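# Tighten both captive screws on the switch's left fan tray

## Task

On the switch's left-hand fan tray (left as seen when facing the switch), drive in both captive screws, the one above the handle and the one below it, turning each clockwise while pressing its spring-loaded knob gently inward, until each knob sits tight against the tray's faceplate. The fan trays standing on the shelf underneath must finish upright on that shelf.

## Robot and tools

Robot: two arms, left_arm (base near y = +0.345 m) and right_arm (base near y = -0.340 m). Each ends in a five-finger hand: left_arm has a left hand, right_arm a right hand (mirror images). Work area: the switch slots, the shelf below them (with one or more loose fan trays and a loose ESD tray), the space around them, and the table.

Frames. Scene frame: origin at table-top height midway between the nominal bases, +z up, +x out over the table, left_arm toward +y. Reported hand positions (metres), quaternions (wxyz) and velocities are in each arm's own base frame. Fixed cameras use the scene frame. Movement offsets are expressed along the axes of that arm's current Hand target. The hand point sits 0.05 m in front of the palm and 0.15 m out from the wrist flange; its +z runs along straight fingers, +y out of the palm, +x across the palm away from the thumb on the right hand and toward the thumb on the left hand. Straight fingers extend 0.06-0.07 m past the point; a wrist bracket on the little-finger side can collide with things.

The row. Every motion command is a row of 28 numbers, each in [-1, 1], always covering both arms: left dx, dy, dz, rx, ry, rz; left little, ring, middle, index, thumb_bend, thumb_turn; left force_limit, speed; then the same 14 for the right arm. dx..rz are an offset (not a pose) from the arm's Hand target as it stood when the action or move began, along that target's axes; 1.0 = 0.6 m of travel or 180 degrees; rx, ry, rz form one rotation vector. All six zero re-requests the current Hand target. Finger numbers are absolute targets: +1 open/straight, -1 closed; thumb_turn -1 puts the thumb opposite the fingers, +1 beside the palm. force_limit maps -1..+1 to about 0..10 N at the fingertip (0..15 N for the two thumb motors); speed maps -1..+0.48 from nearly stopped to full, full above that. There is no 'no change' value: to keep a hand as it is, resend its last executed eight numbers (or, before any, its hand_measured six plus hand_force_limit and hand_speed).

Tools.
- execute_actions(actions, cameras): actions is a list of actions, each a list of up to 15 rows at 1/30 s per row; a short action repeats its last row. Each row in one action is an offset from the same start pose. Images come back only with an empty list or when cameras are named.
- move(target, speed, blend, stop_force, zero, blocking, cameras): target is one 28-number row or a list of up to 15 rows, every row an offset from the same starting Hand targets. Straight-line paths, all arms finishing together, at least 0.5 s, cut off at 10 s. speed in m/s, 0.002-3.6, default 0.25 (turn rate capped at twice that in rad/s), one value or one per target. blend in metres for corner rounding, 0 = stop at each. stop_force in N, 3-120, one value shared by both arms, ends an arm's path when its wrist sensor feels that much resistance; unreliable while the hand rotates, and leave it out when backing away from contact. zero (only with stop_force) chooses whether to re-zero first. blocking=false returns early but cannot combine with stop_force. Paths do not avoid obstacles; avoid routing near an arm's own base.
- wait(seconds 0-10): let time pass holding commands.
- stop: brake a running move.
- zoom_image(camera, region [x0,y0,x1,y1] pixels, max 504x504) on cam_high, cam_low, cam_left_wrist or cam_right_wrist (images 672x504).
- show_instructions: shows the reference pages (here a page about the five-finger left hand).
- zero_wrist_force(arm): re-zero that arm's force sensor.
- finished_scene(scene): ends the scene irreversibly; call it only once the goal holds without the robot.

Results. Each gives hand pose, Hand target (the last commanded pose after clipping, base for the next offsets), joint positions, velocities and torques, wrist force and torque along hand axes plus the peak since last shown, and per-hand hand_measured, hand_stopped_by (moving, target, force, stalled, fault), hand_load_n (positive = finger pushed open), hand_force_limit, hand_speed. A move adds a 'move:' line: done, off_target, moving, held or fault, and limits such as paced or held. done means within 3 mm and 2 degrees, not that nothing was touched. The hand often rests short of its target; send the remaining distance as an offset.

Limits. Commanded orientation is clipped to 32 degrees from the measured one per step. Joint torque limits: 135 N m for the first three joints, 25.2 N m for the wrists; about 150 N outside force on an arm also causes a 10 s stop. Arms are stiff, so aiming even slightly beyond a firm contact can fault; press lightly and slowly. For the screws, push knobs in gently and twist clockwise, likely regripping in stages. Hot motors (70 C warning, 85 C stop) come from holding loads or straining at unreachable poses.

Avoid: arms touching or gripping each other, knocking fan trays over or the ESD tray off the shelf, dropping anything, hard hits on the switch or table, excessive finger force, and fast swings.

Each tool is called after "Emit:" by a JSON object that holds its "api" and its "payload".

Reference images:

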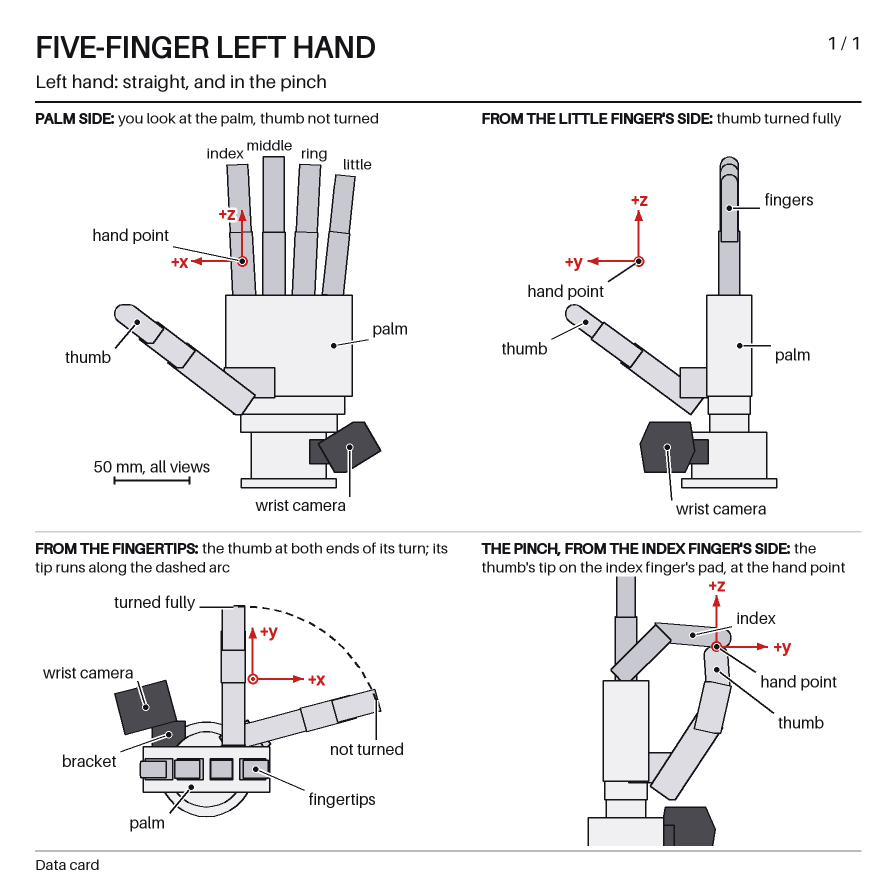

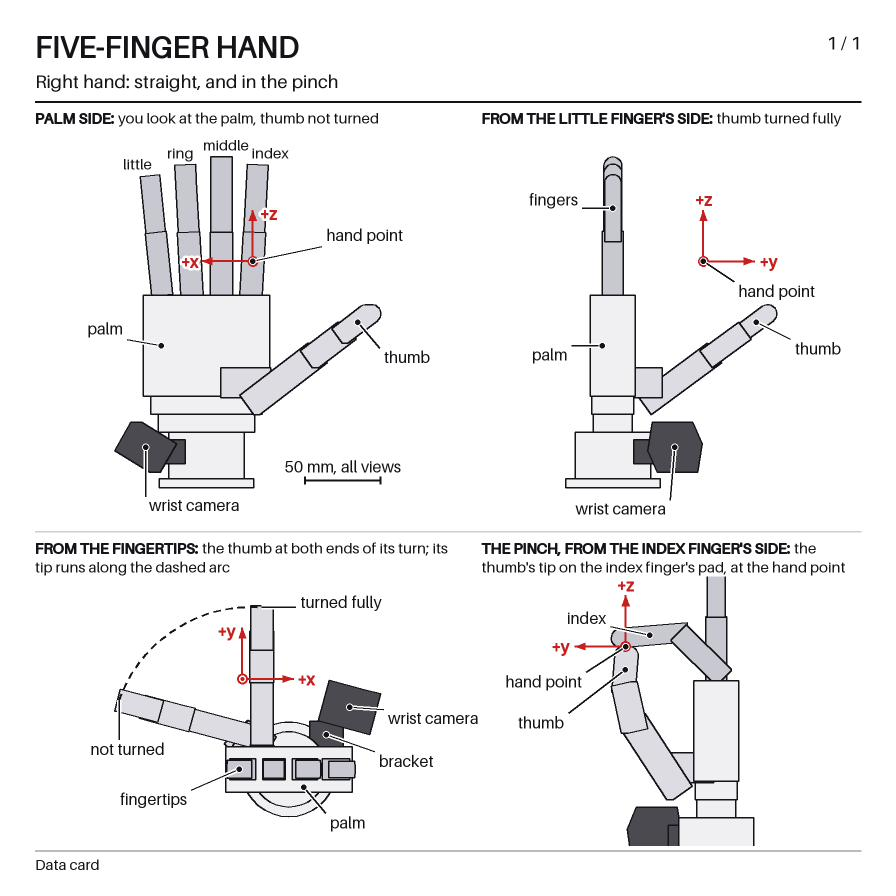

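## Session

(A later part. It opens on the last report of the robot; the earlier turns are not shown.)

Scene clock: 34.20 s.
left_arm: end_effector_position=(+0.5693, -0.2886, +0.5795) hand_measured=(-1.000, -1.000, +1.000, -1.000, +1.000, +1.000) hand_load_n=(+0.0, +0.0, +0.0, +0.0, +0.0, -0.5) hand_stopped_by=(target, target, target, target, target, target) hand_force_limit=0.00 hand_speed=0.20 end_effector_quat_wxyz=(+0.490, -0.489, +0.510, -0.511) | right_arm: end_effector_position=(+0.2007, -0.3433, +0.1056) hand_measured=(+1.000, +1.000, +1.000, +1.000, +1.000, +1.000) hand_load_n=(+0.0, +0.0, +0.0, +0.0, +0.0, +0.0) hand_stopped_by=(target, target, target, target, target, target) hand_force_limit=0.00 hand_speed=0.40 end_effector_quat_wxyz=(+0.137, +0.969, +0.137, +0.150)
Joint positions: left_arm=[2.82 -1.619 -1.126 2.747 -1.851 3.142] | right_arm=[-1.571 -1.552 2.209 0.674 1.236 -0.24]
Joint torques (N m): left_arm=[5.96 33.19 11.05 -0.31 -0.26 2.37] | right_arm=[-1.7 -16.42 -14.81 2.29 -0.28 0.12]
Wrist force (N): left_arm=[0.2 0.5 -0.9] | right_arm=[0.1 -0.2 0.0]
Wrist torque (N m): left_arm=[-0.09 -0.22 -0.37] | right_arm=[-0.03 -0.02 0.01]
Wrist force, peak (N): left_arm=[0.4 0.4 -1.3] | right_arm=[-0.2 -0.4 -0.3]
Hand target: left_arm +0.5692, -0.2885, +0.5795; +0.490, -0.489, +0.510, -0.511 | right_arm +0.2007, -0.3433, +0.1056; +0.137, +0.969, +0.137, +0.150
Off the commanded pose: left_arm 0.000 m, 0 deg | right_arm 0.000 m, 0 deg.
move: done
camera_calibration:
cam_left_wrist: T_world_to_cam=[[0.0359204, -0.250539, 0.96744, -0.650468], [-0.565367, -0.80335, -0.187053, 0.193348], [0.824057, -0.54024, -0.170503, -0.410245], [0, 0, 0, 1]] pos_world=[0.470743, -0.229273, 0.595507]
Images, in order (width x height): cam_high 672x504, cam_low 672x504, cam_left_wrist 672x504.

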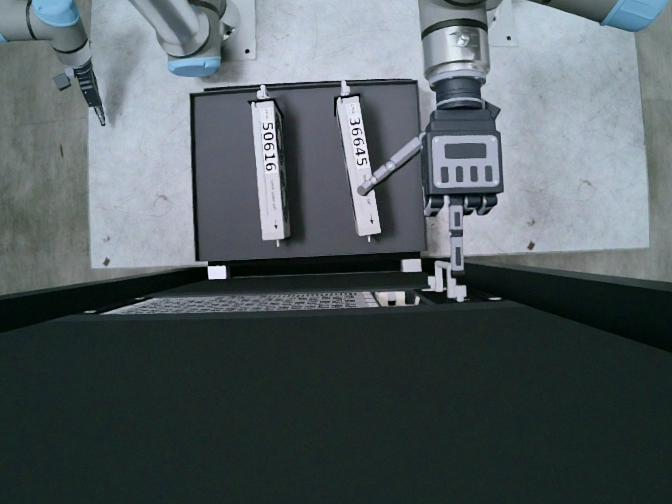

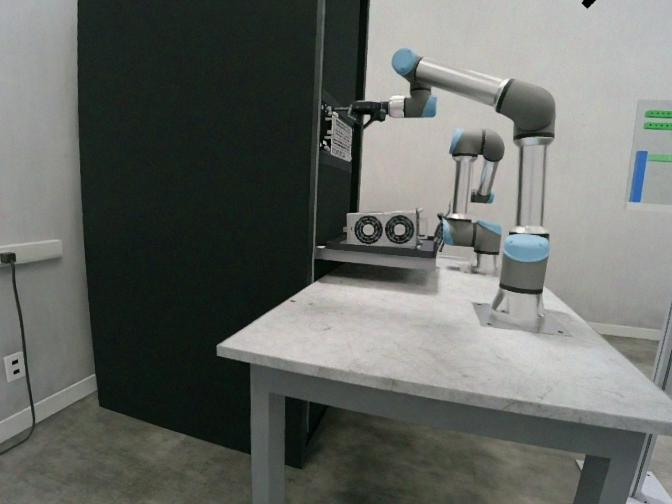

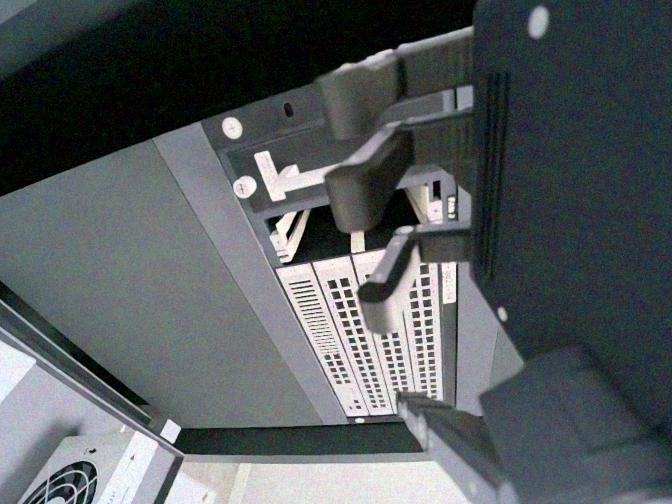

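Emit:
{"api": "move", "payload": {"target": [-0.0037,-0.0008,0,0,0,0,-1,-1,1,-1,1,1,0,0.2,0,0,0,0,0,0,1,1,1,1,1,1,0,0.4], "cameras": [], "speed": 0.05}}

Emit:
{"api": "move", "payload": {"target": [0,0,0.022,0,0,0,-1,-1,1,-1,1,1,0,0.2,0,0,0,0,0,0,1,1,1,1,1,1,0,0.4], "cameras": ["cam_high","cam_low","cam_left_wrist"], "speed": 0.008, "stop_force": 4}}

Emit:
{"api": "zoom_image", "payload": {"camera": "cam_high", "region": [430, 250, 490, 300]}}

Emit:
{"api": "zoom_image", "payload": {"camera": "cam_low", "region": [315, 90, 355, 120]}}

Scene clock: 35.13 s.
left_arm: end_effector_position=(+0.5693, -0.2863, +0.5800) hand_measured=(-1.000, -1.000, +1.000, -1.000, +1.000, +1.000) hand_load_n=(+0.0, +0.0, +0.0, +0.0, +0.0, +0.0) hand_stopped_by=(target, target, target, target, target, target) hand_force_limit=0.00 hand_speed=0.20 end_effector_quat_wxyz=(+0.490, -0.489, +0.510, -0.511) | right_arm: end_effector_position=(+0.2007, -0.3433, +0.1056) hand_measured=(+1.000, +1.000, +1.000, +1.000, +1.000, +1.000) hand_load_n=(+0.0, +0.0, +0.0, +0.0, +0.0, +0.0) hand_stopped_by=(target, target, target, target, target, target) hand_force_limit=0.00 hand_speed=0.40 end_effector_quat_wxyz=(+0.137, +0.969, +0.137, +0.150)
Joint positions: left_arm=[2.826 -1.616 -1.127 2.745 -1.845 3.142] | right_arm=[-1.571 -1.552 2.209 0.674 1.236 -0.24]
Joint torques (N m): left_arm=[-0.64 26.93 12.35 0.3 1.09 1.64] | right_arm=[0.7 -17.61 -14.83 1.93 -0.3 -0.02]
Wrist force (N): left_arm=[0.0 0.5 -1.0] | right_arm=[0.0 0.0 -0.1]
Wrist torque (N m): left_arm=[-0.07 -0.19 -0.38] | right_arm=[0.00 -0.01 0.01]
Wrist force, peak (N): left_arm=[0.4 0.6 -1.1] | right_arm=[0.0 -0.3 -0.3]
Hand target: left_arm +0.5693, -0.2863, +0.5800; +0.490, -0.489, +0.510, -0.511 | right_arm +0.2007, -0.3433, +0.1056; +0.137, +0.969, +0.137, +0.150
Off the commanded pose: left_arm 0.000 m, 0 deg | right_arm 0.000 m, 0 deg.
move: done
No camera images: "cameras" was empty.

Scene clock: 37.37 s.
left_arm: end_effector_position=(+0.5794, -0.2867, +0.5800) hand_measured=(-1.000, -1.000, +1.000, -1.000, +1.000, +1.000) hand_load_n=(+0.0, +0.0, -1.5, +0.0, +0.0, +0.0) hand_stopped_by=(target, target, target, target, target, target) hand_force_limit=0.00 hand_speed=0.20 end_effector_quat_wxyz=(+0.490, -0.489, +0.510, -0.511) | right_arm: end_effector_position=(+0.2007, -0.3433, +0.1056) hand_measured=(+1.000, +1.000, +1.000, +1.000, +1.000, +1.000) hand_load_n=(+0.0, +0.0, +0.0, +0.0, +0.0, +0.0) hand_stopped_by=(target, target, target, target, target, target) hand_force_limit=0.00 hand_speed=0.40 end_effector_quat_wxyz=(+0.137, +0.969, +0.137, +0.150)
Joint positions: left_arm=[2.832 -1.637 -1.105 2.744 -1.838 3.142] | right_arm=[-1.571 -1.552 2.209 0.674 1.236 -0.24]
Joint torques (N m): left_arm=[-9.35 33.45 10.47 3.67 -2.69 -1.38] | right_arm=[-0.86 -17.32 -14.07 2.32 -0.19 0.03]
Wrist force (N): left_arm=[-0.2 1.7 -4.8] | right_arm=[0.1 -0.2 0.1]
Wrist torque (N m): left_arm=[0.08 -0.30 -0.43] | right_arm=[-0.04 -0.02 0.00]
Wrist force, peak (N): left_arm=[-0.6 3.8 -9.8] | right_arm=[-0.2 -0.4 -0.1]
Hand target: left_arm +0.5794, -0.2867, +0.5800; +0.490, -0.489, +0.510, -0.511 (not the last commanded pose) | right_arm +0.2007, -0.3433, +0.1056; +0.137, +0.969, +0.137, +0.150
Off the commanded pose: left_arm 0.003 m, 0 deg | right_arm 0.000 m, 0 deg.
move: contact (left_arm)
camera_calibration:
cam_left_wrist: T_world_to_cam=[[0.0360685, -0.250574, 0.967425, -0.650938], [-0.565202, -0.80347, -0.187036, 0.200537], [0.824164, -0.540044, -0.170605, -0.417541], [0, 0, 0, 1]] pos_world=[0.480944, -0.227473, 0.596007]
Images, in order (width x height): cam_high 672x504, cam_low 672x504, cam_left_wrist 672x504.

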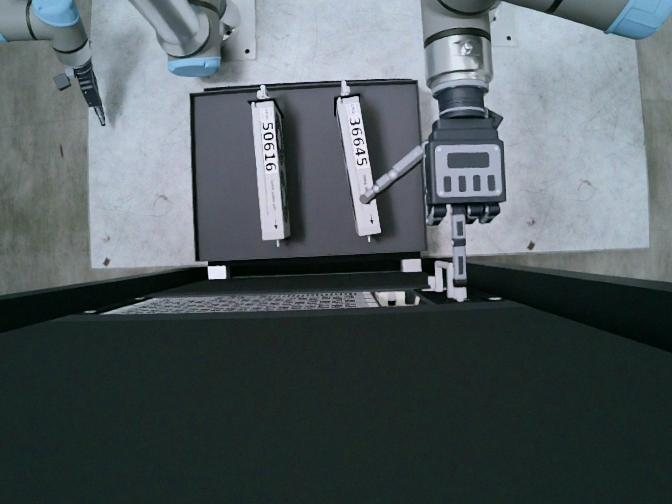

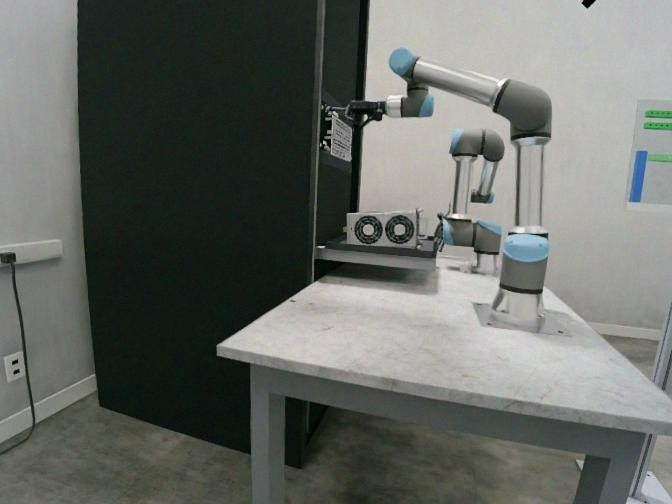

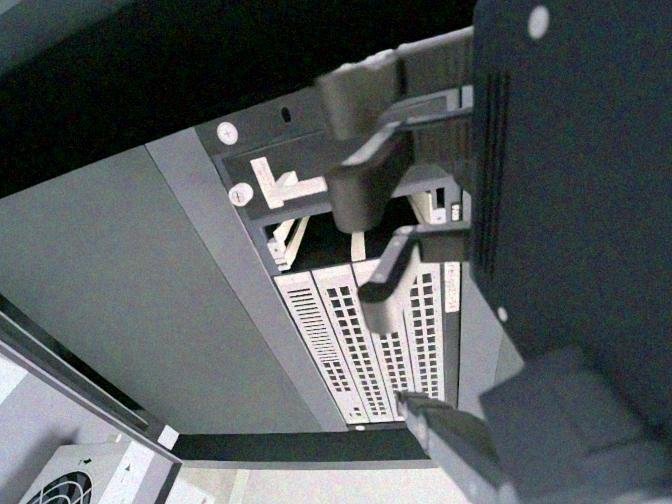

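Scaled by 8.400 from the camera's 672x504 image, which has a finer 960x720 frame.

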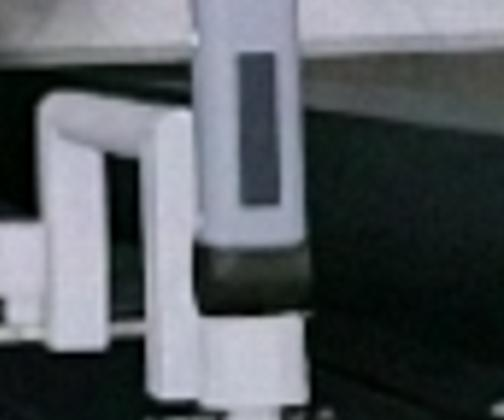

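Scaled by 12.600 from the camera's 672x504 image, which has a finer 960x720 frame.

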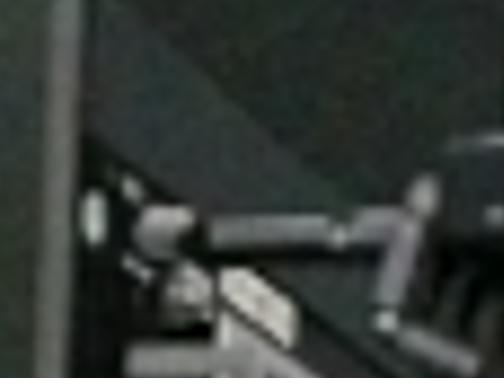

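Emit:
{"api": "move", "payload": {"target": [0,0,0.00167,0,0,0,-1,-1,1,-1,1,1,0,0.2,0,0,0,0,0,0,1,1,1,1,1,1,0,0.4], "cameras": [], "speed": 0.01}}

Emit:
{"api": "move", "payload": {"target": [0,0,0.00167,0,0,0,-1,-1,1,-1,1,1,0,0.2,0,0,0,0,0,0,1,1,1,1,1,1,0,0.4], "cameras": [], "speed": 0.01}}

Scene clock: 38.20 s.
left_arm: end_effector_position=(+0.5804, -0.2868, +0.5800) hand_measured=(-1.000, -1.000, +1.000, -1.000, +1.000, +1.000) hand_load_n=(+0.0, +0.0, -4.5, +0.0, +0.0, -0.5) hand_stopped_by=(target, target, target, target, target, target) hand_force_limit=0.00 hand_speed=0.20 end_effector_quat_wxyz=(+0.490, -0.489, +0.510, -0.511) | right_arm: end_effector_position=(+0.2007, -0.3433, +0.1056) hand_measured=(+1.000, +1.000, +1.000, +1.000, +1.000, +1.000) hand_load_n=(+0.0, +0.0, +0.0, +0.0, +0.0, +0.0) hand_stopped_by=(target, target, target, target, target, target) hand_force_limit=0.00 hand_speed=0.40 end_effector_quat_wxyz=(+0.137, +0.969, +0.137, +0.150)
Joint positions: left_arm=[2.833 -1.639 -1.102 2.744 -1.838 3.142] | right_arm=[-1.571 -1.552 2.209 0.674 1.236 -0.24]
Joint torques (N m): left_arm=[15.27 7.71 29.59 4.35 2.93 -1.42] | right_arm=[-0.85 -17.3 -13.95 2.17 -0.24 -0.12]
Wrist force (N): left_arm=[-1.8 5.0 -30.3] | right_arm=[0.0 -0.3 -0.2]
Wrist torque (N m): left_arm=[1.52 -0.95 -0.60] | right_arm=[-0.03 0.00 -0.01]
Wrist force, peak (N): left_arm=[-2.2 5.0 -30.3] | right_arm=[-0.3 -0.3 -0.2]
Hand target: left_arm +0.5804, -0.2868, +0.5800; +0.490, -0.489, +0.510, -0.511 | right_arm +0.2007, -0.3433, +0.1056; +0.137, +0.969, +0.137, +0.150
Off the commanded pose: left_arm 0.000 m, 0 deg | right_arm 0.000 m, 0 deg.
move: done
No camera images: "cameras" was empty.

Scene clock: 38.90 s.
left_arm: end_effector_position=(+0.5814, -0.2868, +0.5800) hand_measured=(-1.000, -1.000, +1.000, -1.000, +1.000, +1.000) hand_load_n=(+0.0, +0.0, -6.0, +0.0, +0.0, +0.0) hand_stopped_by=(target, target, target, target, target, target) hand_force_limit=0.00 hand_speed=0.20 end_effector_quat_wxyz=(+0.490, -0.489, +0.510, -0.511) | right_arm: end_effector_position=(+0.2007, -0.3433, +0.1056) hand_measured=(+1.000, +1.000, +1.000, +1.000, +1.000, +1.000) hand_load_n=(+0.5, +0.0, +0.0, +0.0, -0.5, +0.0) hand_stopped_by=(target, target, target, target, target, target) hand_force_limit=0.00 hand_speed=0.40 end_effector_quat_wxyz=(+0.137, +0.969, +0.137, +0.150)
Joint positions: left_arm=[2.834 -1.641 -1.1 2.744 -1.837 3.142] | right_arm=[-1.571 -1.552 2.209 0.674 1.236 -0.24]
Joint torques (N m): left_arm=[21.91 -9.23 27.62 8.22 3.12 -1.55] | right_arm=[-1.67 -17.07 -14.04 2.24 -0.27 -0.21]
Wrist force (N): left_arm=[-3.6 6.6 -66.3] | right_arm=[0.0 -0.2 -0.2]
Wrist torque (N m): left_arm=[3.66 -1.79 -0.75] | right_arm=[-0.03 0.00 0.00]
Wrist force, peak (N): left_arm=[-3.5 6.6 -66.7] | right_arm=[-0.2 -0.4 -0.1]
Hand target: left_arm +0.5814, -0.2868, +0.5800; +0.490, -0.489, +0.510, -0.511 | right_arm +0.2007, -0.3433, +0.1056; +0.137, +0.969, +0.137, +0.150
Off the commanded pose: left_arm 0.000 m, 0 deg | right_arm 0.000 m, 0 deg.
move: done
No camera images: "cameras" was empty.

Emit:
{"api": "move", "payload": {"target": [0,0,-0.0031,0,0,0,-1,-1,1,-1,1,1,0,0.2,0,0,0,0,0,0,1,1,1,1,1,1,0,0.4], "cameras": ["cam_high"], "speed": 0.02}}

Emit:
{"api": "zoom_image", "payload": {"camera": "cam_high", "region": [430, 250, 490, 300]}}

Scene clock: 39.67 s.
left_arm: end_effector_position=(+0.5796, -0.2867, +0.5799) hand_measured=(-1.000, -1.000, +1.000, -1.000, +1.000, +1.000) hand_load_n=(+0.0, +0.0, -2.5, +0.0, +0.0, -0.5) hand_stopped_by=(target, target, target, target, target, target) hand_force_limit=0.00 hand_speed=0.20 end_effector_quat_wxyz=(+0.490, -0.489, +0.510, -0.511) | right_arm: end_effector_position=(+0.2007, -0.3433, +0.1056) hand_measured=(+1.000, +1.000, +1.000, +1.000, +1.000, +1.000) hand_load_n=(+0.0, +0.0, +0.0, +0.0, +0.0, +0.0) hand_stopped_by=(target, target, target, target, target, target) hand_force_limit=0.00 hand_speed=0.40 end_effector_quat_wxyz=(+0.137, +0.969, +0.137, +0.150)
Joint positions: left_arm=[2.833 -1.637 -1.104 2.744 -1.838 3.142] | right_arm=[-1.571 -1.552 2.209 0.674 1.236 -0.24]
Joint torques (N m): left_arm=[-8.72 30.84 18.63 2.51 -2.26 -1.7] | right_arm=[-0.23 -16.55 -14.88 2.03 -0.28 0.12]
Wrist force (N): left_arm=[-0.3 2.9 -7.9] | right_arm=[0.1 -0.3 0.1]
Wrist torque (N m): left_arm=[0.24 -0.38 -0.46] | right_arm=[-0.05 -0.02 0.01]
Wrist force, peak (N): left_arm=[-3.6 6.6 -66.8] | right_arm=[-0.4 -0.5 0.0]
Hand target: left_arm +0.5796, -0.2867, +0.5800; +0.490, -0.489, +0.510, -0.511 | right_arm +0.2007, -0.3433, +0.1056; +0.137, +0.969, +0.137, +0.150
Off the commanded pose: left_arm 0.000 m, 0 deg | right_arm 0.000 m, 0 deg.
move: done
Images, in order (width x height): cam_high 672x504.

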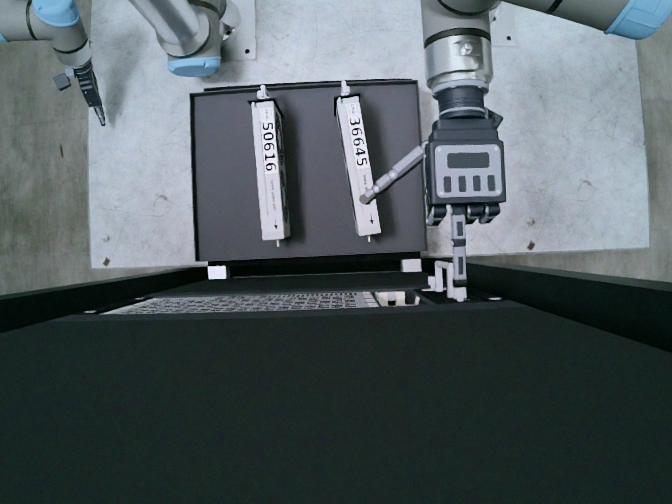

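Scaled by 8.400 from the camera's 672x504 image, which has a finer 960x720 frame.

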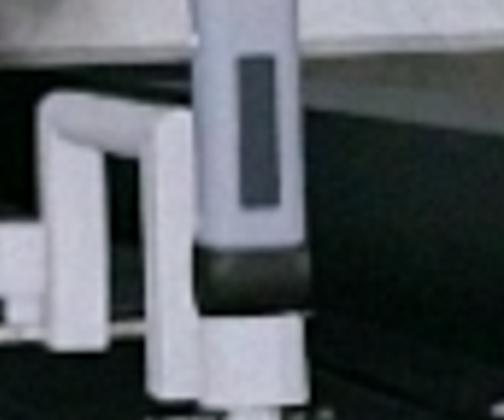

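Emit:
{"api": "move", "payload": {"target": [[0.0075,0,0.0004,0,0,0,-1,-1,1,-1,1,1,0,0.2,0,0,0,0,0,0,1,1,1,1,1,1,0,0.4],[0.0065,0.0038,0.0004,0,0,0,-1,-1,1,-1,1,1,0,0.2,0,0,0,0,0,0,1,1,1,1,1,1,0,0.4],[0.0038,0.0065,0.0004,0,0,0,-1,-1,1,-1,1,1,0,0.2,0,0,0,0,0,0,1,1,1,1,1,1,0,0.4],[0,0.0075,0.0004,0,0,0,-1,-1,1,-1,1,1,0,0.2,0,0,0,0,0,0,1,1,1,1,1,1,0,0.4],[-0.0038,0.0065,0.0004,0,0,0,-1,-1,1,-1,1,1,0,0.2,0,0,0,0,0,0,1,1,1,1,1,1,0,0.4],[-0.0065,0.0038,0.0004,0,0,0,-1,-1,1,-1,1,1,0,0.2,0,0,0,0,0,0,1,1,1,1,1,1,0,0.4],[-0.0075,0,0.0004,0,0,0,-1,-1,1,-1,1,1,0,0.2,0,0,0,0,0,0,1,1,1,1,1,1,0,0.4],[-0.0065,-0.0038,0.0004,0,0,0,-1,-1,1,-1,1,1,0,0.2,0,0,0,0,0,0,1,1,1,1,1,1,0,0.4],[-0.0038,-0.0065,0.0004,0,0,0,-1,-1,1,-1,1,1,0,0.2,0,0,0,0,0,0,1,1,1,1,1,1,0,0.4],[0,-0.0075,0.0004,0,0,0,-1,-1,1,-1,1,1,0,0.2,0,0,0,0,0,0,1,1,1,1,1,1,0,0.4],[0.0038,-0.0065,0.0004,0,0,0,-1,-1,1,-1,1,1,0,0.2,0,0,0,0,0,0,1,1,1,1,1,1,0,0.4],[0.0065,-0.0038,0.0004,0,0,0,-1,-1,1,-1,1,1,0,0.2,0,0,0,0,0,0,1,1,1,1,1,1,0,0.4],[0.0075,0,0.0004,0,0,0,-1,-1,1,-1,1,1,0,0.2,0,0,0,0,0,0,1,1,1,1,1,1,0,0.4]], "blend": 0.001, "speed": 0.02, "cameras": ["cam_high"]}}

Emit:
{"api": "zoom_image", "payload": {"camera": "cam_high", "region": [430, 250, 490, 300]}}

Scene clock: 42.07 s.
left_arm: end_effector_position=(+0.5796, -0.2914, +0.5799) hand_measured=(-1.000, -1.000, +0.976, -1.000, +1.000, +1.000) hand_load_n=(+0.0, +0.0, +0.0, +0.0, +0.0, -0.5) hand_stopped_by=(target, target, target, target, target, target) hand_force_limit=0.00 hand_speed=0.20 end_effector_quat_wxyz=(+0.490, -0.489, +0.510, -0.511) | right_arm: end_effector_position=(+0.2007, -0.3433, +0.1056) hand_measured=(+1.000, +1.000, +1.000, +1.000, +1.000, +1.000) hand_load_n=(+0.0, +0.0, +0.0, +0.0, +0.0, +0.0) hand_stopped_by=(target, target, target, target, target, target) hand_force_limit=0.00 hand_speed=0.40 end_effector_quat_wxyz=(+0.137, +0.969, +0.137, +0.150)
Joint positions: left_arm=[2.821 -1.644 -1.097 2.744 -1.849 3.142] | right_arm=[-1.571 -1.552 2.209 0.674 1.236 -0.24]
Joint torques (N m): left_arm=[3.16 23.77 31.1 0.56 -0.24 -0.77] | right_arm=[-0.88 -17.48 -14.94 2.16 -0.15 -0.01]
Wrist force (N): left_arm=[-5.0 0.6 -7.4] | right_arm=[0.0 -0.3 0.1]
Wrist torque (N m): left_arm=[0.29 -0.77 -0.72] | right_arm=[-0.05 -0.01 -0.01]
Wrist force, peak (N): left_arm=[-20.6 18.1 -18.9] | right_arm=[0.0 -0.4 -0.3]
Hand target: left_arm +0.5796, -0.2913, +0.5800; +0.490, -0.489, +0.510, -0.511 | right_arm +0.2007, -0.3433, +0.1056; +0.137, +0.969, +0.137, +0.150
Off the commanded pose: left_arm 0.000 m, 0 deg | right_arm 0.000 m, 0 deg.
move: done
Images, in order (width x height): cam_high 672x504.

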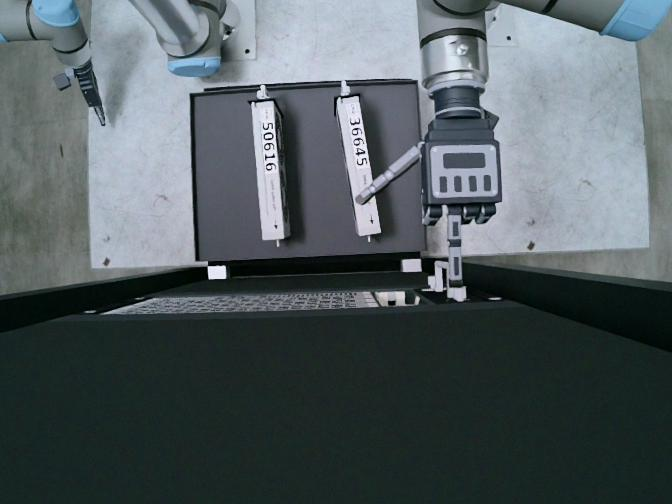

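Scaled by 8.400 from the camera's 672x504 image, which has a finer 960x720 frame.

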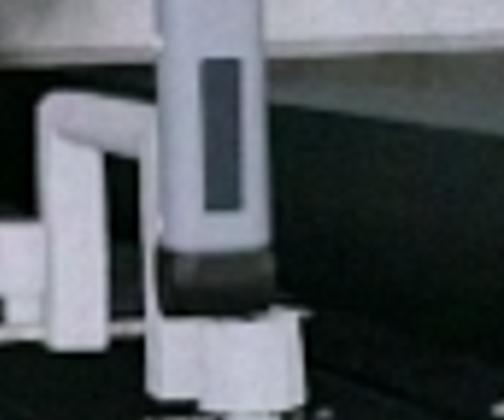

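Emit:
{"api": "move", "payload": {"target": [[-0.0063,-0.0137,-0.0303,0,0.0653,0,-1,-1,1,-1,1,1,0,0.2,0,0,0,0,0,0,1,1,1,1,1,1,0,0.4],[-0.0063,-0.0137,-0.0303,0,0.0653,0,-1,1,1,-1,1,1,0,0.4,0,0,0,0,0,0,1,1,1,1,1,1,0,0.4]], "cameras": ["cam_high","cam_left_wrist"], "speed": 0.15}}

Emit:
{"api": "zoom_image", "payload": {"camera": "cam_left_wrist", "region": [400, 90, 450, 140]}}

Emit:
{"api": "zoom_image", "payload": {"camera": "cam_high", "region": [430, 250, 490, 310]}}

Scene clock: 44.60 s.
left_arm: end_effector_position=(+0.5616, -0.2867, +0.5882) hand_measured=(-1.000, +1.000, +0.976, -1.000, +1.000, +1.000) hand_load_n=(+0.0, +0.0, +0.0, +0.0, +0.0, +0.0) hand_stopped_by=(target, target, target, target, target, target) hand_force_limit=0.00 hand_speed=0.40 end_effector_quat_wxyz=(+0.435, -0.434, +0.557, -0.558) | right_arm: end_effector_position=(+0.2007, -0.3433, +0.1056) hand_measured=(+1.000, +1.000, +1.000, +1.000, +1.000, +1.000) hand_load_n=(+0.0, +0.0, +0.0, +0.0, +0.0, +0.5) hand_stopped_by=(target, target, target, target, target, target) hand_force_limit=0.00 hand_speed=0.40 end_effector_quat_wxyz=(+0.137, +0.969, +0.137, +0.150)
Joint positions: left_arm=[2.959 -1.566 -1.155 2.724 -1.506 3.142] | right_arm=[-1.571 -1.552 2.209 0.674 1.236 -0.24]
Joint torques (N m): left_arm=[7.57 14.71 29.25 2.52 2.44 -1.31] | right_arm=[-1.36 -17.85 -14.87 2.29 -0.06 0.05]
Wrist force (N): left_arm=[0.4 1.1 -1.4] | right_arm=[0.1 -0.3 -0.3]
Wrist torque (N m): left_arm=[0.01 -0.26 -0.33] | right_arm=[-0.02 0.00 0.00]
Wrist force, peak (N): left_arm=[-3.9 1.7 -8.3] | right_arm=[-0.2 -0.4 -0.3]
Hand target: left_arm +0.5616, -0.2867, +0.5882; +0.435, -0.434, +0.557, -0.558 | right_arm +0.2007, -0.3433, +0.1056; +0.137, +0.969, +0.137, +0.150
Off the commanded pose: left_arm 0.000 m, 0 deg | right_arm 0.000 m, 0 deg.
move: done
camera_calibration:
cam_left_wrist: T_world_to_cam=[[-0.0157494, -0.253091, 0.967314, -0.629739], [-0.717014, -0.671411, -0.187344, 0.315327], [0.696881, -0.696529, -0.170895, -0.374646], [0, 0, 0, 1]] pos_world=[0.47726, -0.208619, 0.604205]
Images, in order (width x height): cam_high 672x504, cam_left_wrist 672x504.

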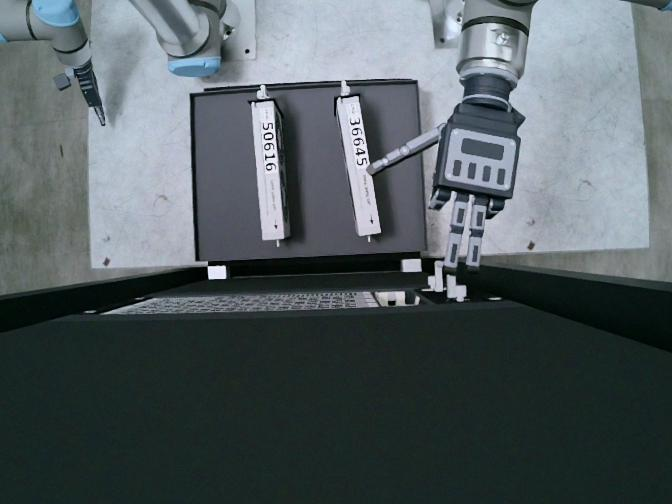

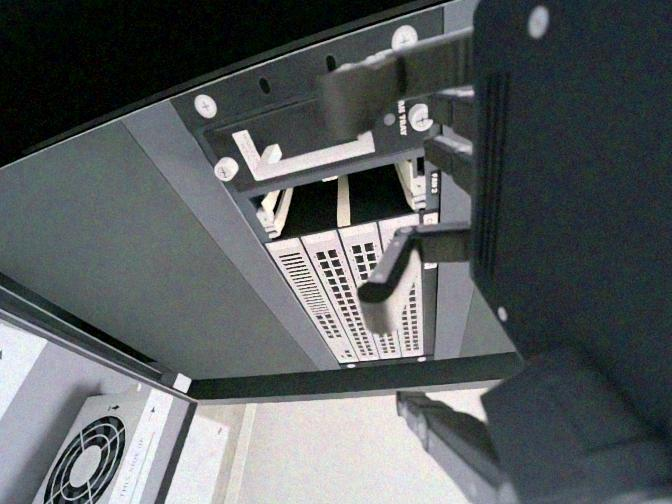

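Scaled by 10.080 from the camera's 672x504 image, which has a finer 960x720 frame.

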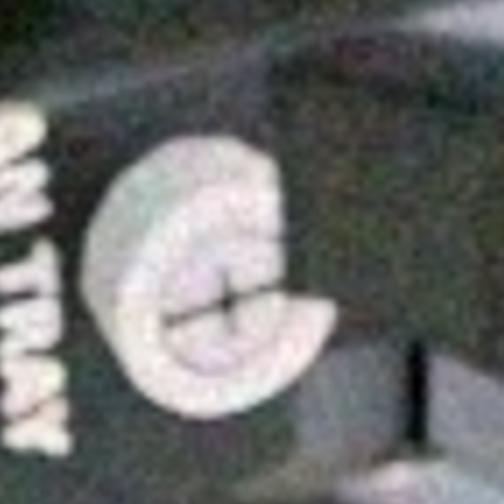

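Scaled by 8.400 from the camera's 672x504 image, which has a finer 960x720 frame.

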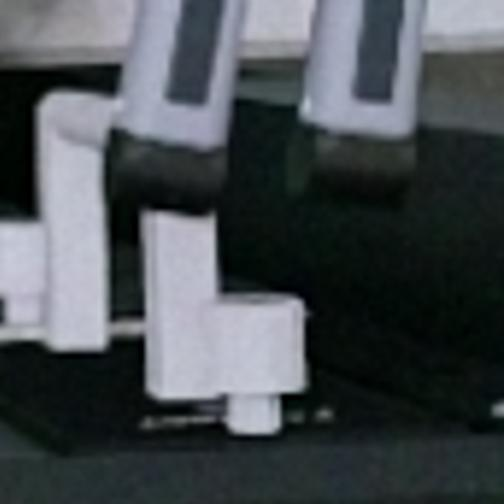

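Emit:
{"api": "move", "payload": {"target": [0.0030,0.0137,0.0187,0,-0.0653,0,1,1,1,1,1,1,0,0.4,0,0,0,0,0,0,1,1,1,1,1,1,0,0.4], "cameras": ["cam_high","cam_left_wrist"], "speed": 0.1}}

Emit:
{"api": "zoom_image", "payload": {"camera": "cam_left_wrist", "region": [400, 90, 460, 160]}}

Emit:
{"api": "zoom_image", "payload": {"camera": "cam_high", "region": [430, 250, 490, 310]}}

Scene clock: 47.13 s.
left_arm: end_effector_position=(+0.5721, -0.2913, +0.5800) hand_measured=(+1.000, +1.000, +0.976, +1.000, +1.000, +1.000) hand_load_n=(+0.0, +0.0, +0.0, +0.0, +0.0, -0.5) hand_stopped_by=(target, target, target, target, target, target) hand_force_limit=0.00 hand_speed=0.40 end_effector_quat_wxyz=(+0.490, -0.489, +0.510, -0.511) | right_arm: end_effector_position=(+0.2007, -0.3433, +0.1056) hand_measured=(+1.000, +1.000, +1.000, +1.000, +1.000, +1.000) hand_load_n=(+0.0, +0.0, +0.0, +0.0, +0.0, +0.0) hand_stopped_by=(target, target, target, target, target, target) hand_force_limit=0.00 hand_speed=0.40 end_effector_quat_wxyz=(+0.137, +0.969, +0.137, +0.150)
Joint positions: left_arm=[2.816 -1.629 -1.113 2.745 -1.855 3.143] | right_arm=[-1.571 -1.552 2.209 0.674 1.236 -0.24]
Joint torques (N m): left_arm=[3.65 32.26 10.55 -0.04 -1.59 2.69] | right_arm=[-0.1 -16.43 -14.52 2.19 -0.27 0.08]
Wrist force (N): left_arm=[0.6 1.0 -1.6] | right_arm=[-0.2 0.0 0.0]
Wrist torque (N m): left_arm=[0.02 -0.29 -0.38] | right_arm=[0.01 0.02 -0.01]
Wrist force, peak (N): left_arm=[0.5 1.4 -1.5] | right_arm=[-0.4 -0.4 -0.1]
Hand target: left_arm +0.5721, -0.2912, +0.5800; +0.490, -0.489, +0.510, -0.511 | right_arm +0.2007, -0.3433, +0.1056; +0.137, +0.969, +0.137, +0.150
Off the commanded pose: left_arm 0.000 m, 0 deg | right_arm 0.000 m, 0 deg.
move: done
camera_calibration:
cam_left_wrist: T_world_to_cam=[[0.0358977, -0.250528, 0.967444, -0.651718], [-0.565433, -0.803306, -0.187042, 0.19289], [0.824013, -0.54031, -0.170494, -0.413927], [0, 0, 0, 1]] pos_world=[0.473543, -0.231972, 0.596007]
Images, in order (width x height): cam_high 672x504, cam_left_wrist 672x504.

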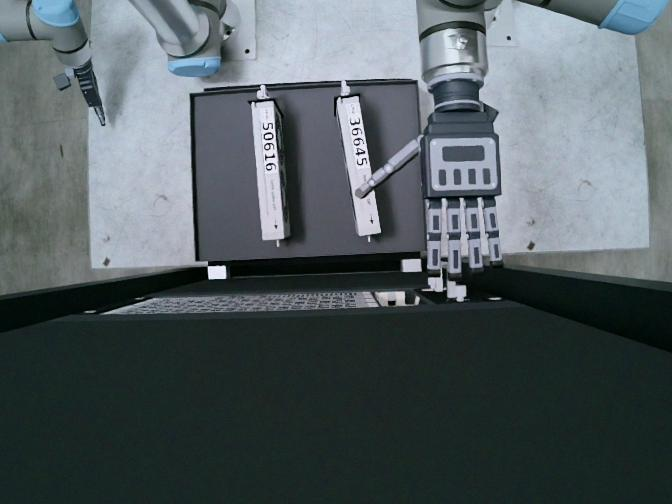

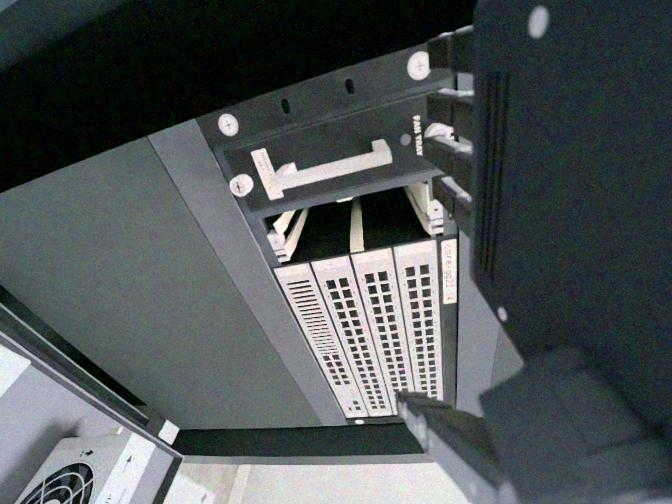

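Scaled by 7.200 from the camera's 672x504 image, which has a finer 960x720 frame.

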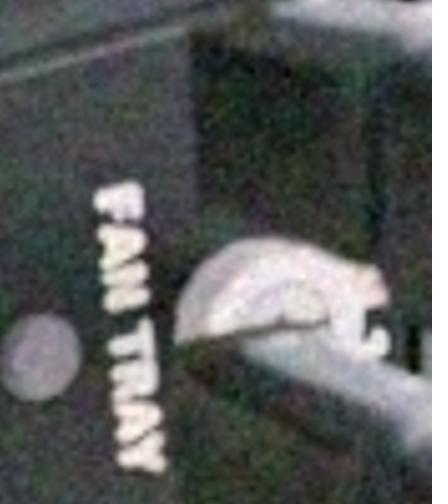

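Scaled by 8.400 from the camera's 672x504 image, which has a finer 960x720 frame.

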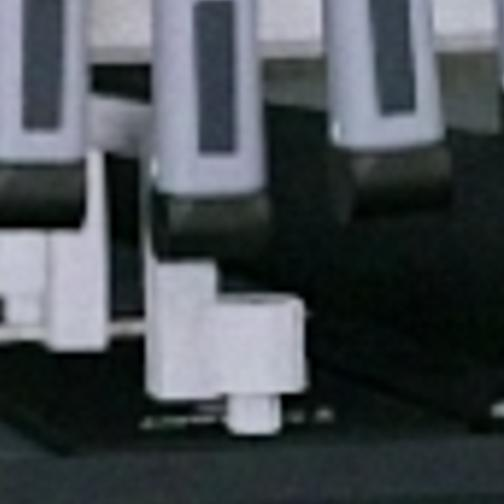

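Emit:
{"api": "move", "payload": {"target": [0,0,0.015,0,0,0,1,1,0.995,1,1,1,0,0.4,0,0,0,0,0,0,1,1,1,1,1,1,0,0.4], "cameras": ["cam_high","cam_left_wrist"], "speed": 0.006, "stop_force": 4}}

Emit:
{"api": "zoom_image", "payload": {"camera": "cam_left_wrist", "region": [400, 90, 460, 160]}}

Emit:
{"api": "zoom_image", "payload": {"camera": "cam_high", "region": [430, 250, 490, 310]}}

Scene clock: 49.47 s.
left_arm: end_effector_position=(+0.5793, -0.2915, +0.5800) hand_measured=(+1.000, +1.000, +0.996, +1.000, +1.000, +1.000) hand_load_n=(+0.0, +0.0, -1.5, +0.0, +0.0, +0.0) hand_stopped_by=(target, target, target, target, target, target) hand_force_limit=0.00 hand_speed=0.40 end_effector_quat_wxyz=(+0.490, -0.489, +0.510, -0.511) | right_arm: end_effector_position=(+0.2007, -0.3433, +0.1056) hand_measured=(+1.000, +1.000, +1.000, +1.000, +1.000, +1.000) hand_load_n=(+0.0, -0.5, +0.0, +0.0, +0.0, +0.0) hand_stopped_by=(target, target, target, target, target, target) hand_force_limit=0.00 hand_speed=0.40 end_effector_quat_wxyz=(+0.137, +0.969, +0.137, +0.150)
Joint positions: left_arm=[2.821 -1.644 -1.097 2.743 -1.85 3.143] | right_arm=[-1.571 -1.552 2.209 0.674 1.236 -0.24]
Joint torques (N m): left_arm=[-8.8 32.11 12.05 3.89 -2.63 0.98] | right_arm=[-1.19 -17.09 -13.86 2.16 0.06 -0.08]
Wrist force (N): left_arm=[0.6 2.5 -5.5] | right_arm=[-0.1 -0.3 0.0]
Wrist torque (N m): left_arm=[0.19 -0.37 -0.42] | right_arm=[-0.04 0.01 -0.01]
Wrist force, peak (N): left_arm=[0.5 3.6 -8.3] | right_arm=[-0.1 -0.5 -0.2]
Hand target: left_arm +0.5793, -0.2915, +0.5800; +0.490, -0.489, +0.510, -0.511 (not the last commanded pose) | right_arm +0.2007, -0.3433, +0.1056; +0.137, +0.969, +0.137, +0.150
Off the commanded pose: left_arm 0.002 m, 0 deg | right_arm 0.000 m, 0 deg.
move: contact (left_arm)
camera_calibration:
cam_left_wrist: T_world_to_cam=[[0.0360685, -0.250574, 0.967425, -0.652109], [-0.565202, -0.80347, -0.187036, 0.196648], [0.824164, -0.540044, -0.170605, -0.419914], [0, 0, 0, 1]] pos_world=[0.480744, -0.232173, 0.596007]
Images, in order (width x height): cam_high 672x504, cam_left_wrist 672x504.

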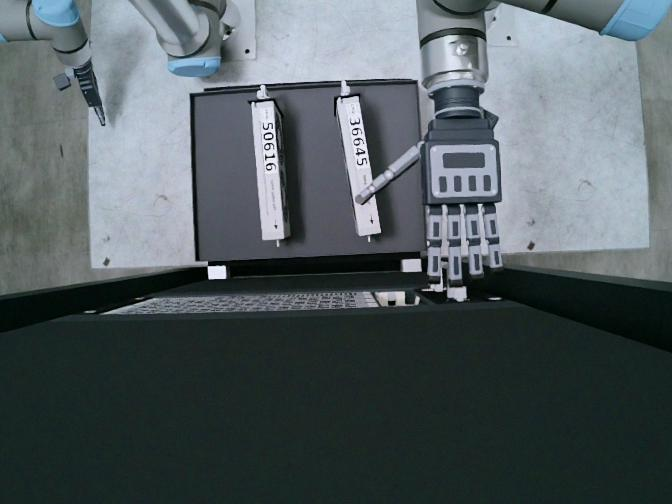

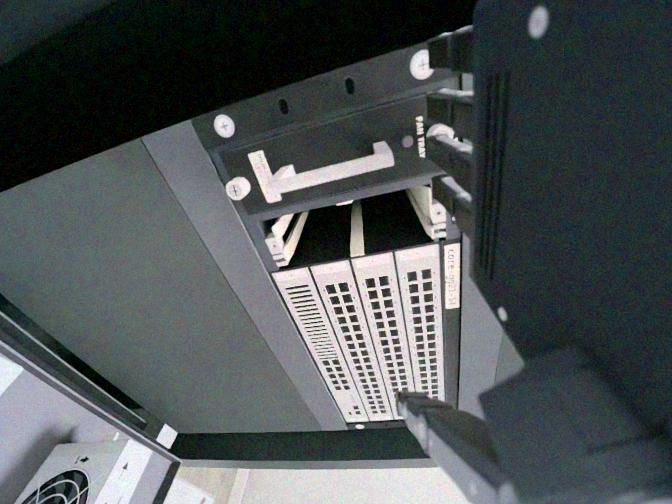

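Scaled by 7.200 from the camera's 672x504 image, which has a finer 960x720 frame.

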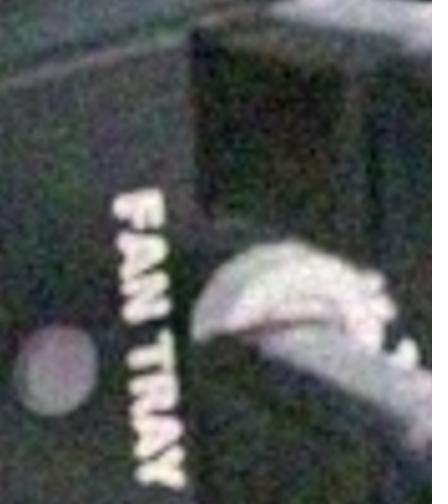

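Scaled by 8.400 from the camera's 672x504 image, which has a finer 960x720 frame.

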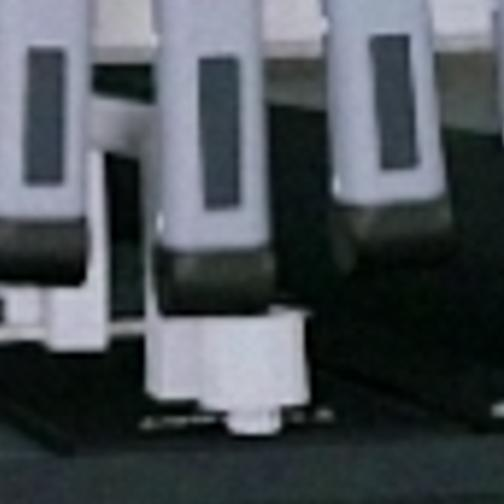

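Emit:
{"api": "move", "payload": {"target": [[-0.0010,0.0037,0.0002,0,0,0,1,1,0.995,1,1,1,0,0.4,0,0,0,0,0,0,1,1,1,1,1,1,0,0.4],[-0.0037,0.0065,0.0002,0,0,0,1,1,0.995,1,1,1,0,0.4,0,0,0,0,0,0,1,1,1,1,1,1,0,0.4],[-0.0075,0.0075,0.0002,0,0,0,1,1,0.995,1,1,1,0,0.4,0,0,0,0,0,0,1,1,1,1,1,1,0,0.4]], "blend": 0.001, "speed": 0.02, "cameras": ["cam_high","cam_left_wrist"]}}

Emit:
{"api": "zoom_image", "payload": {"camera": "cam_left_wrist", "region": [400, 90, 460, 160]}}

Emit:
{"api": "zoom_image", "payload": {"camera": "cam_high", "region": [430, 250, 490, 310]}}

Scene clock: 50.40 s.
left_arm: end_effector_position=(+0.5796, -0.2869, +0.5754) hand_measured=(+1.000, +1.000, +0.996, +1.000, +1.000, +1.000) hand_load_n=(+0.0, +0.0, +0.5, +0.0, +0.0, +0.0) hand_stopped_by=(target, target, target, target, target, target) hand_force_limit=0.00 hand_speed=0.40 end_effector_quat_wxyz=(+0.490, -0.489, +0.510, -0.511) | right_arm: end_effector_position=(+0.2007, -0.3433, +0.1056) hand_measured=(+1.000, +1.000, +1.000, +1.000, +1.000, +1.000) hand_load_n=(+0.0, +0.0, +0.0, +0.0, +0.0, +0.0) hand_stopped_by=(target, target, target, target, target, target) hand_force_limit=0.00 hand_speed=0.40 end_effector_quat_wxyz=(+0.137, +0.969, +0.137, +0.150)
Joint positions: left_arm=[2.832 -1.633 -1.121 2.757 -1.838 3.143] | right_arm=[-1.571 -1.552 2.209 0.674 1.236 -0.24]
Joint torques (N m): left_arm=[-8.3 19.28 30.53 1.77 -2.87 -0.09] | right_arm=[-0.36 -17.44 -13.99 2.16 -0.12 -0.01]
Wrist force (N): left_arm=[2.2 0.6 -3.6] | right_arm=[-0.3 -0.2 0.0]
Wrist torque (N m): left_arm=[0.13 -0.24 -0.27] | right_arm=[-0.02 0.04 -0.01]
Wrist force, peak (N): left_arm=[0.6 2.5 -5.7] | right_arm=[-0.3 -0.4 -0.2]
Hand target: left_arm +0.5796, -0.2870, +0.5755; +0.490, -0.489, +0.510, -0.511 | right_arm +0.2007, -0.3433, +0.1056; +0.137, +0.969, +0.137, +0.150
Off the commanded pose: left_arm 0.000 m, 0 deg | right_arm 0.000 m, 0 deg.
move: done
camera_calibration:
cam_left_wrist: T_world_to_cam=[[0.0361138, -0.250638, 0.967407, -0.646667], [-0.565331, -0.803379, -0.187038, 0.199732], [0.824073, -0.540151, -0.170707, -0.418501], [0, 0, 0, 1]] pos_world=[0.481144, -0.227673, 0.591507]
Images, in order (width x height): cam_high 672x504, cam_left_wrist 672x504.

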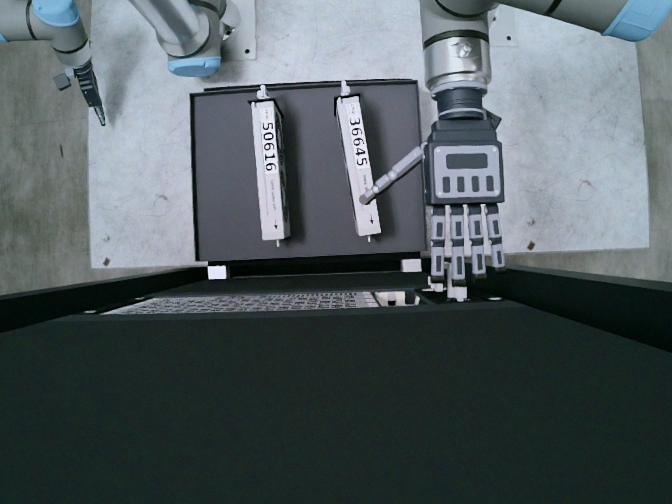

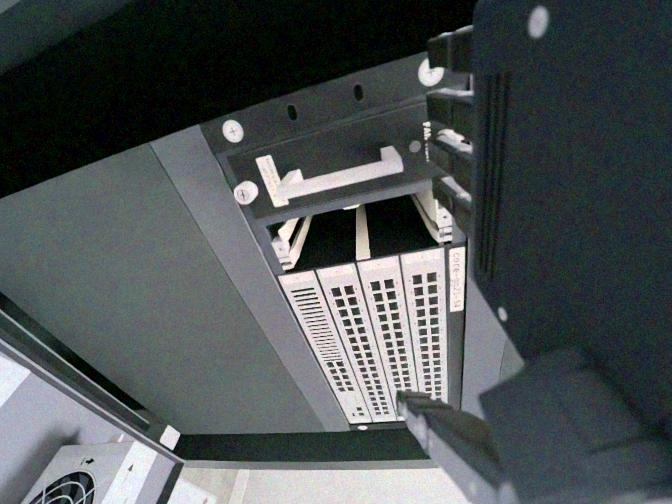

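Scaled by 7.200 from the camera's 672x504 image, which has a finer 960x720 frame.

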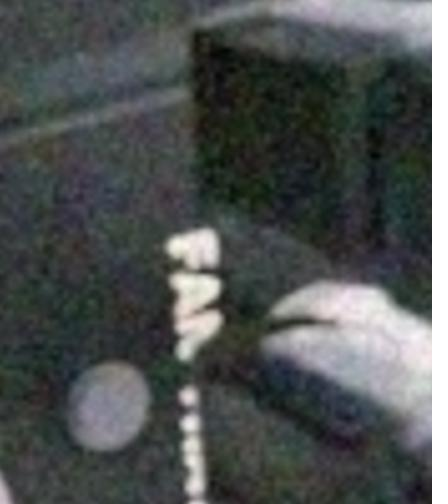

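Scaled by 8.400 from the camera's 672x504 image, which has a finer 960x720 frame.

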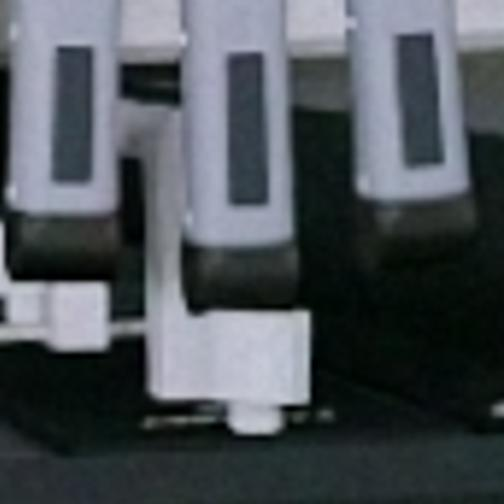

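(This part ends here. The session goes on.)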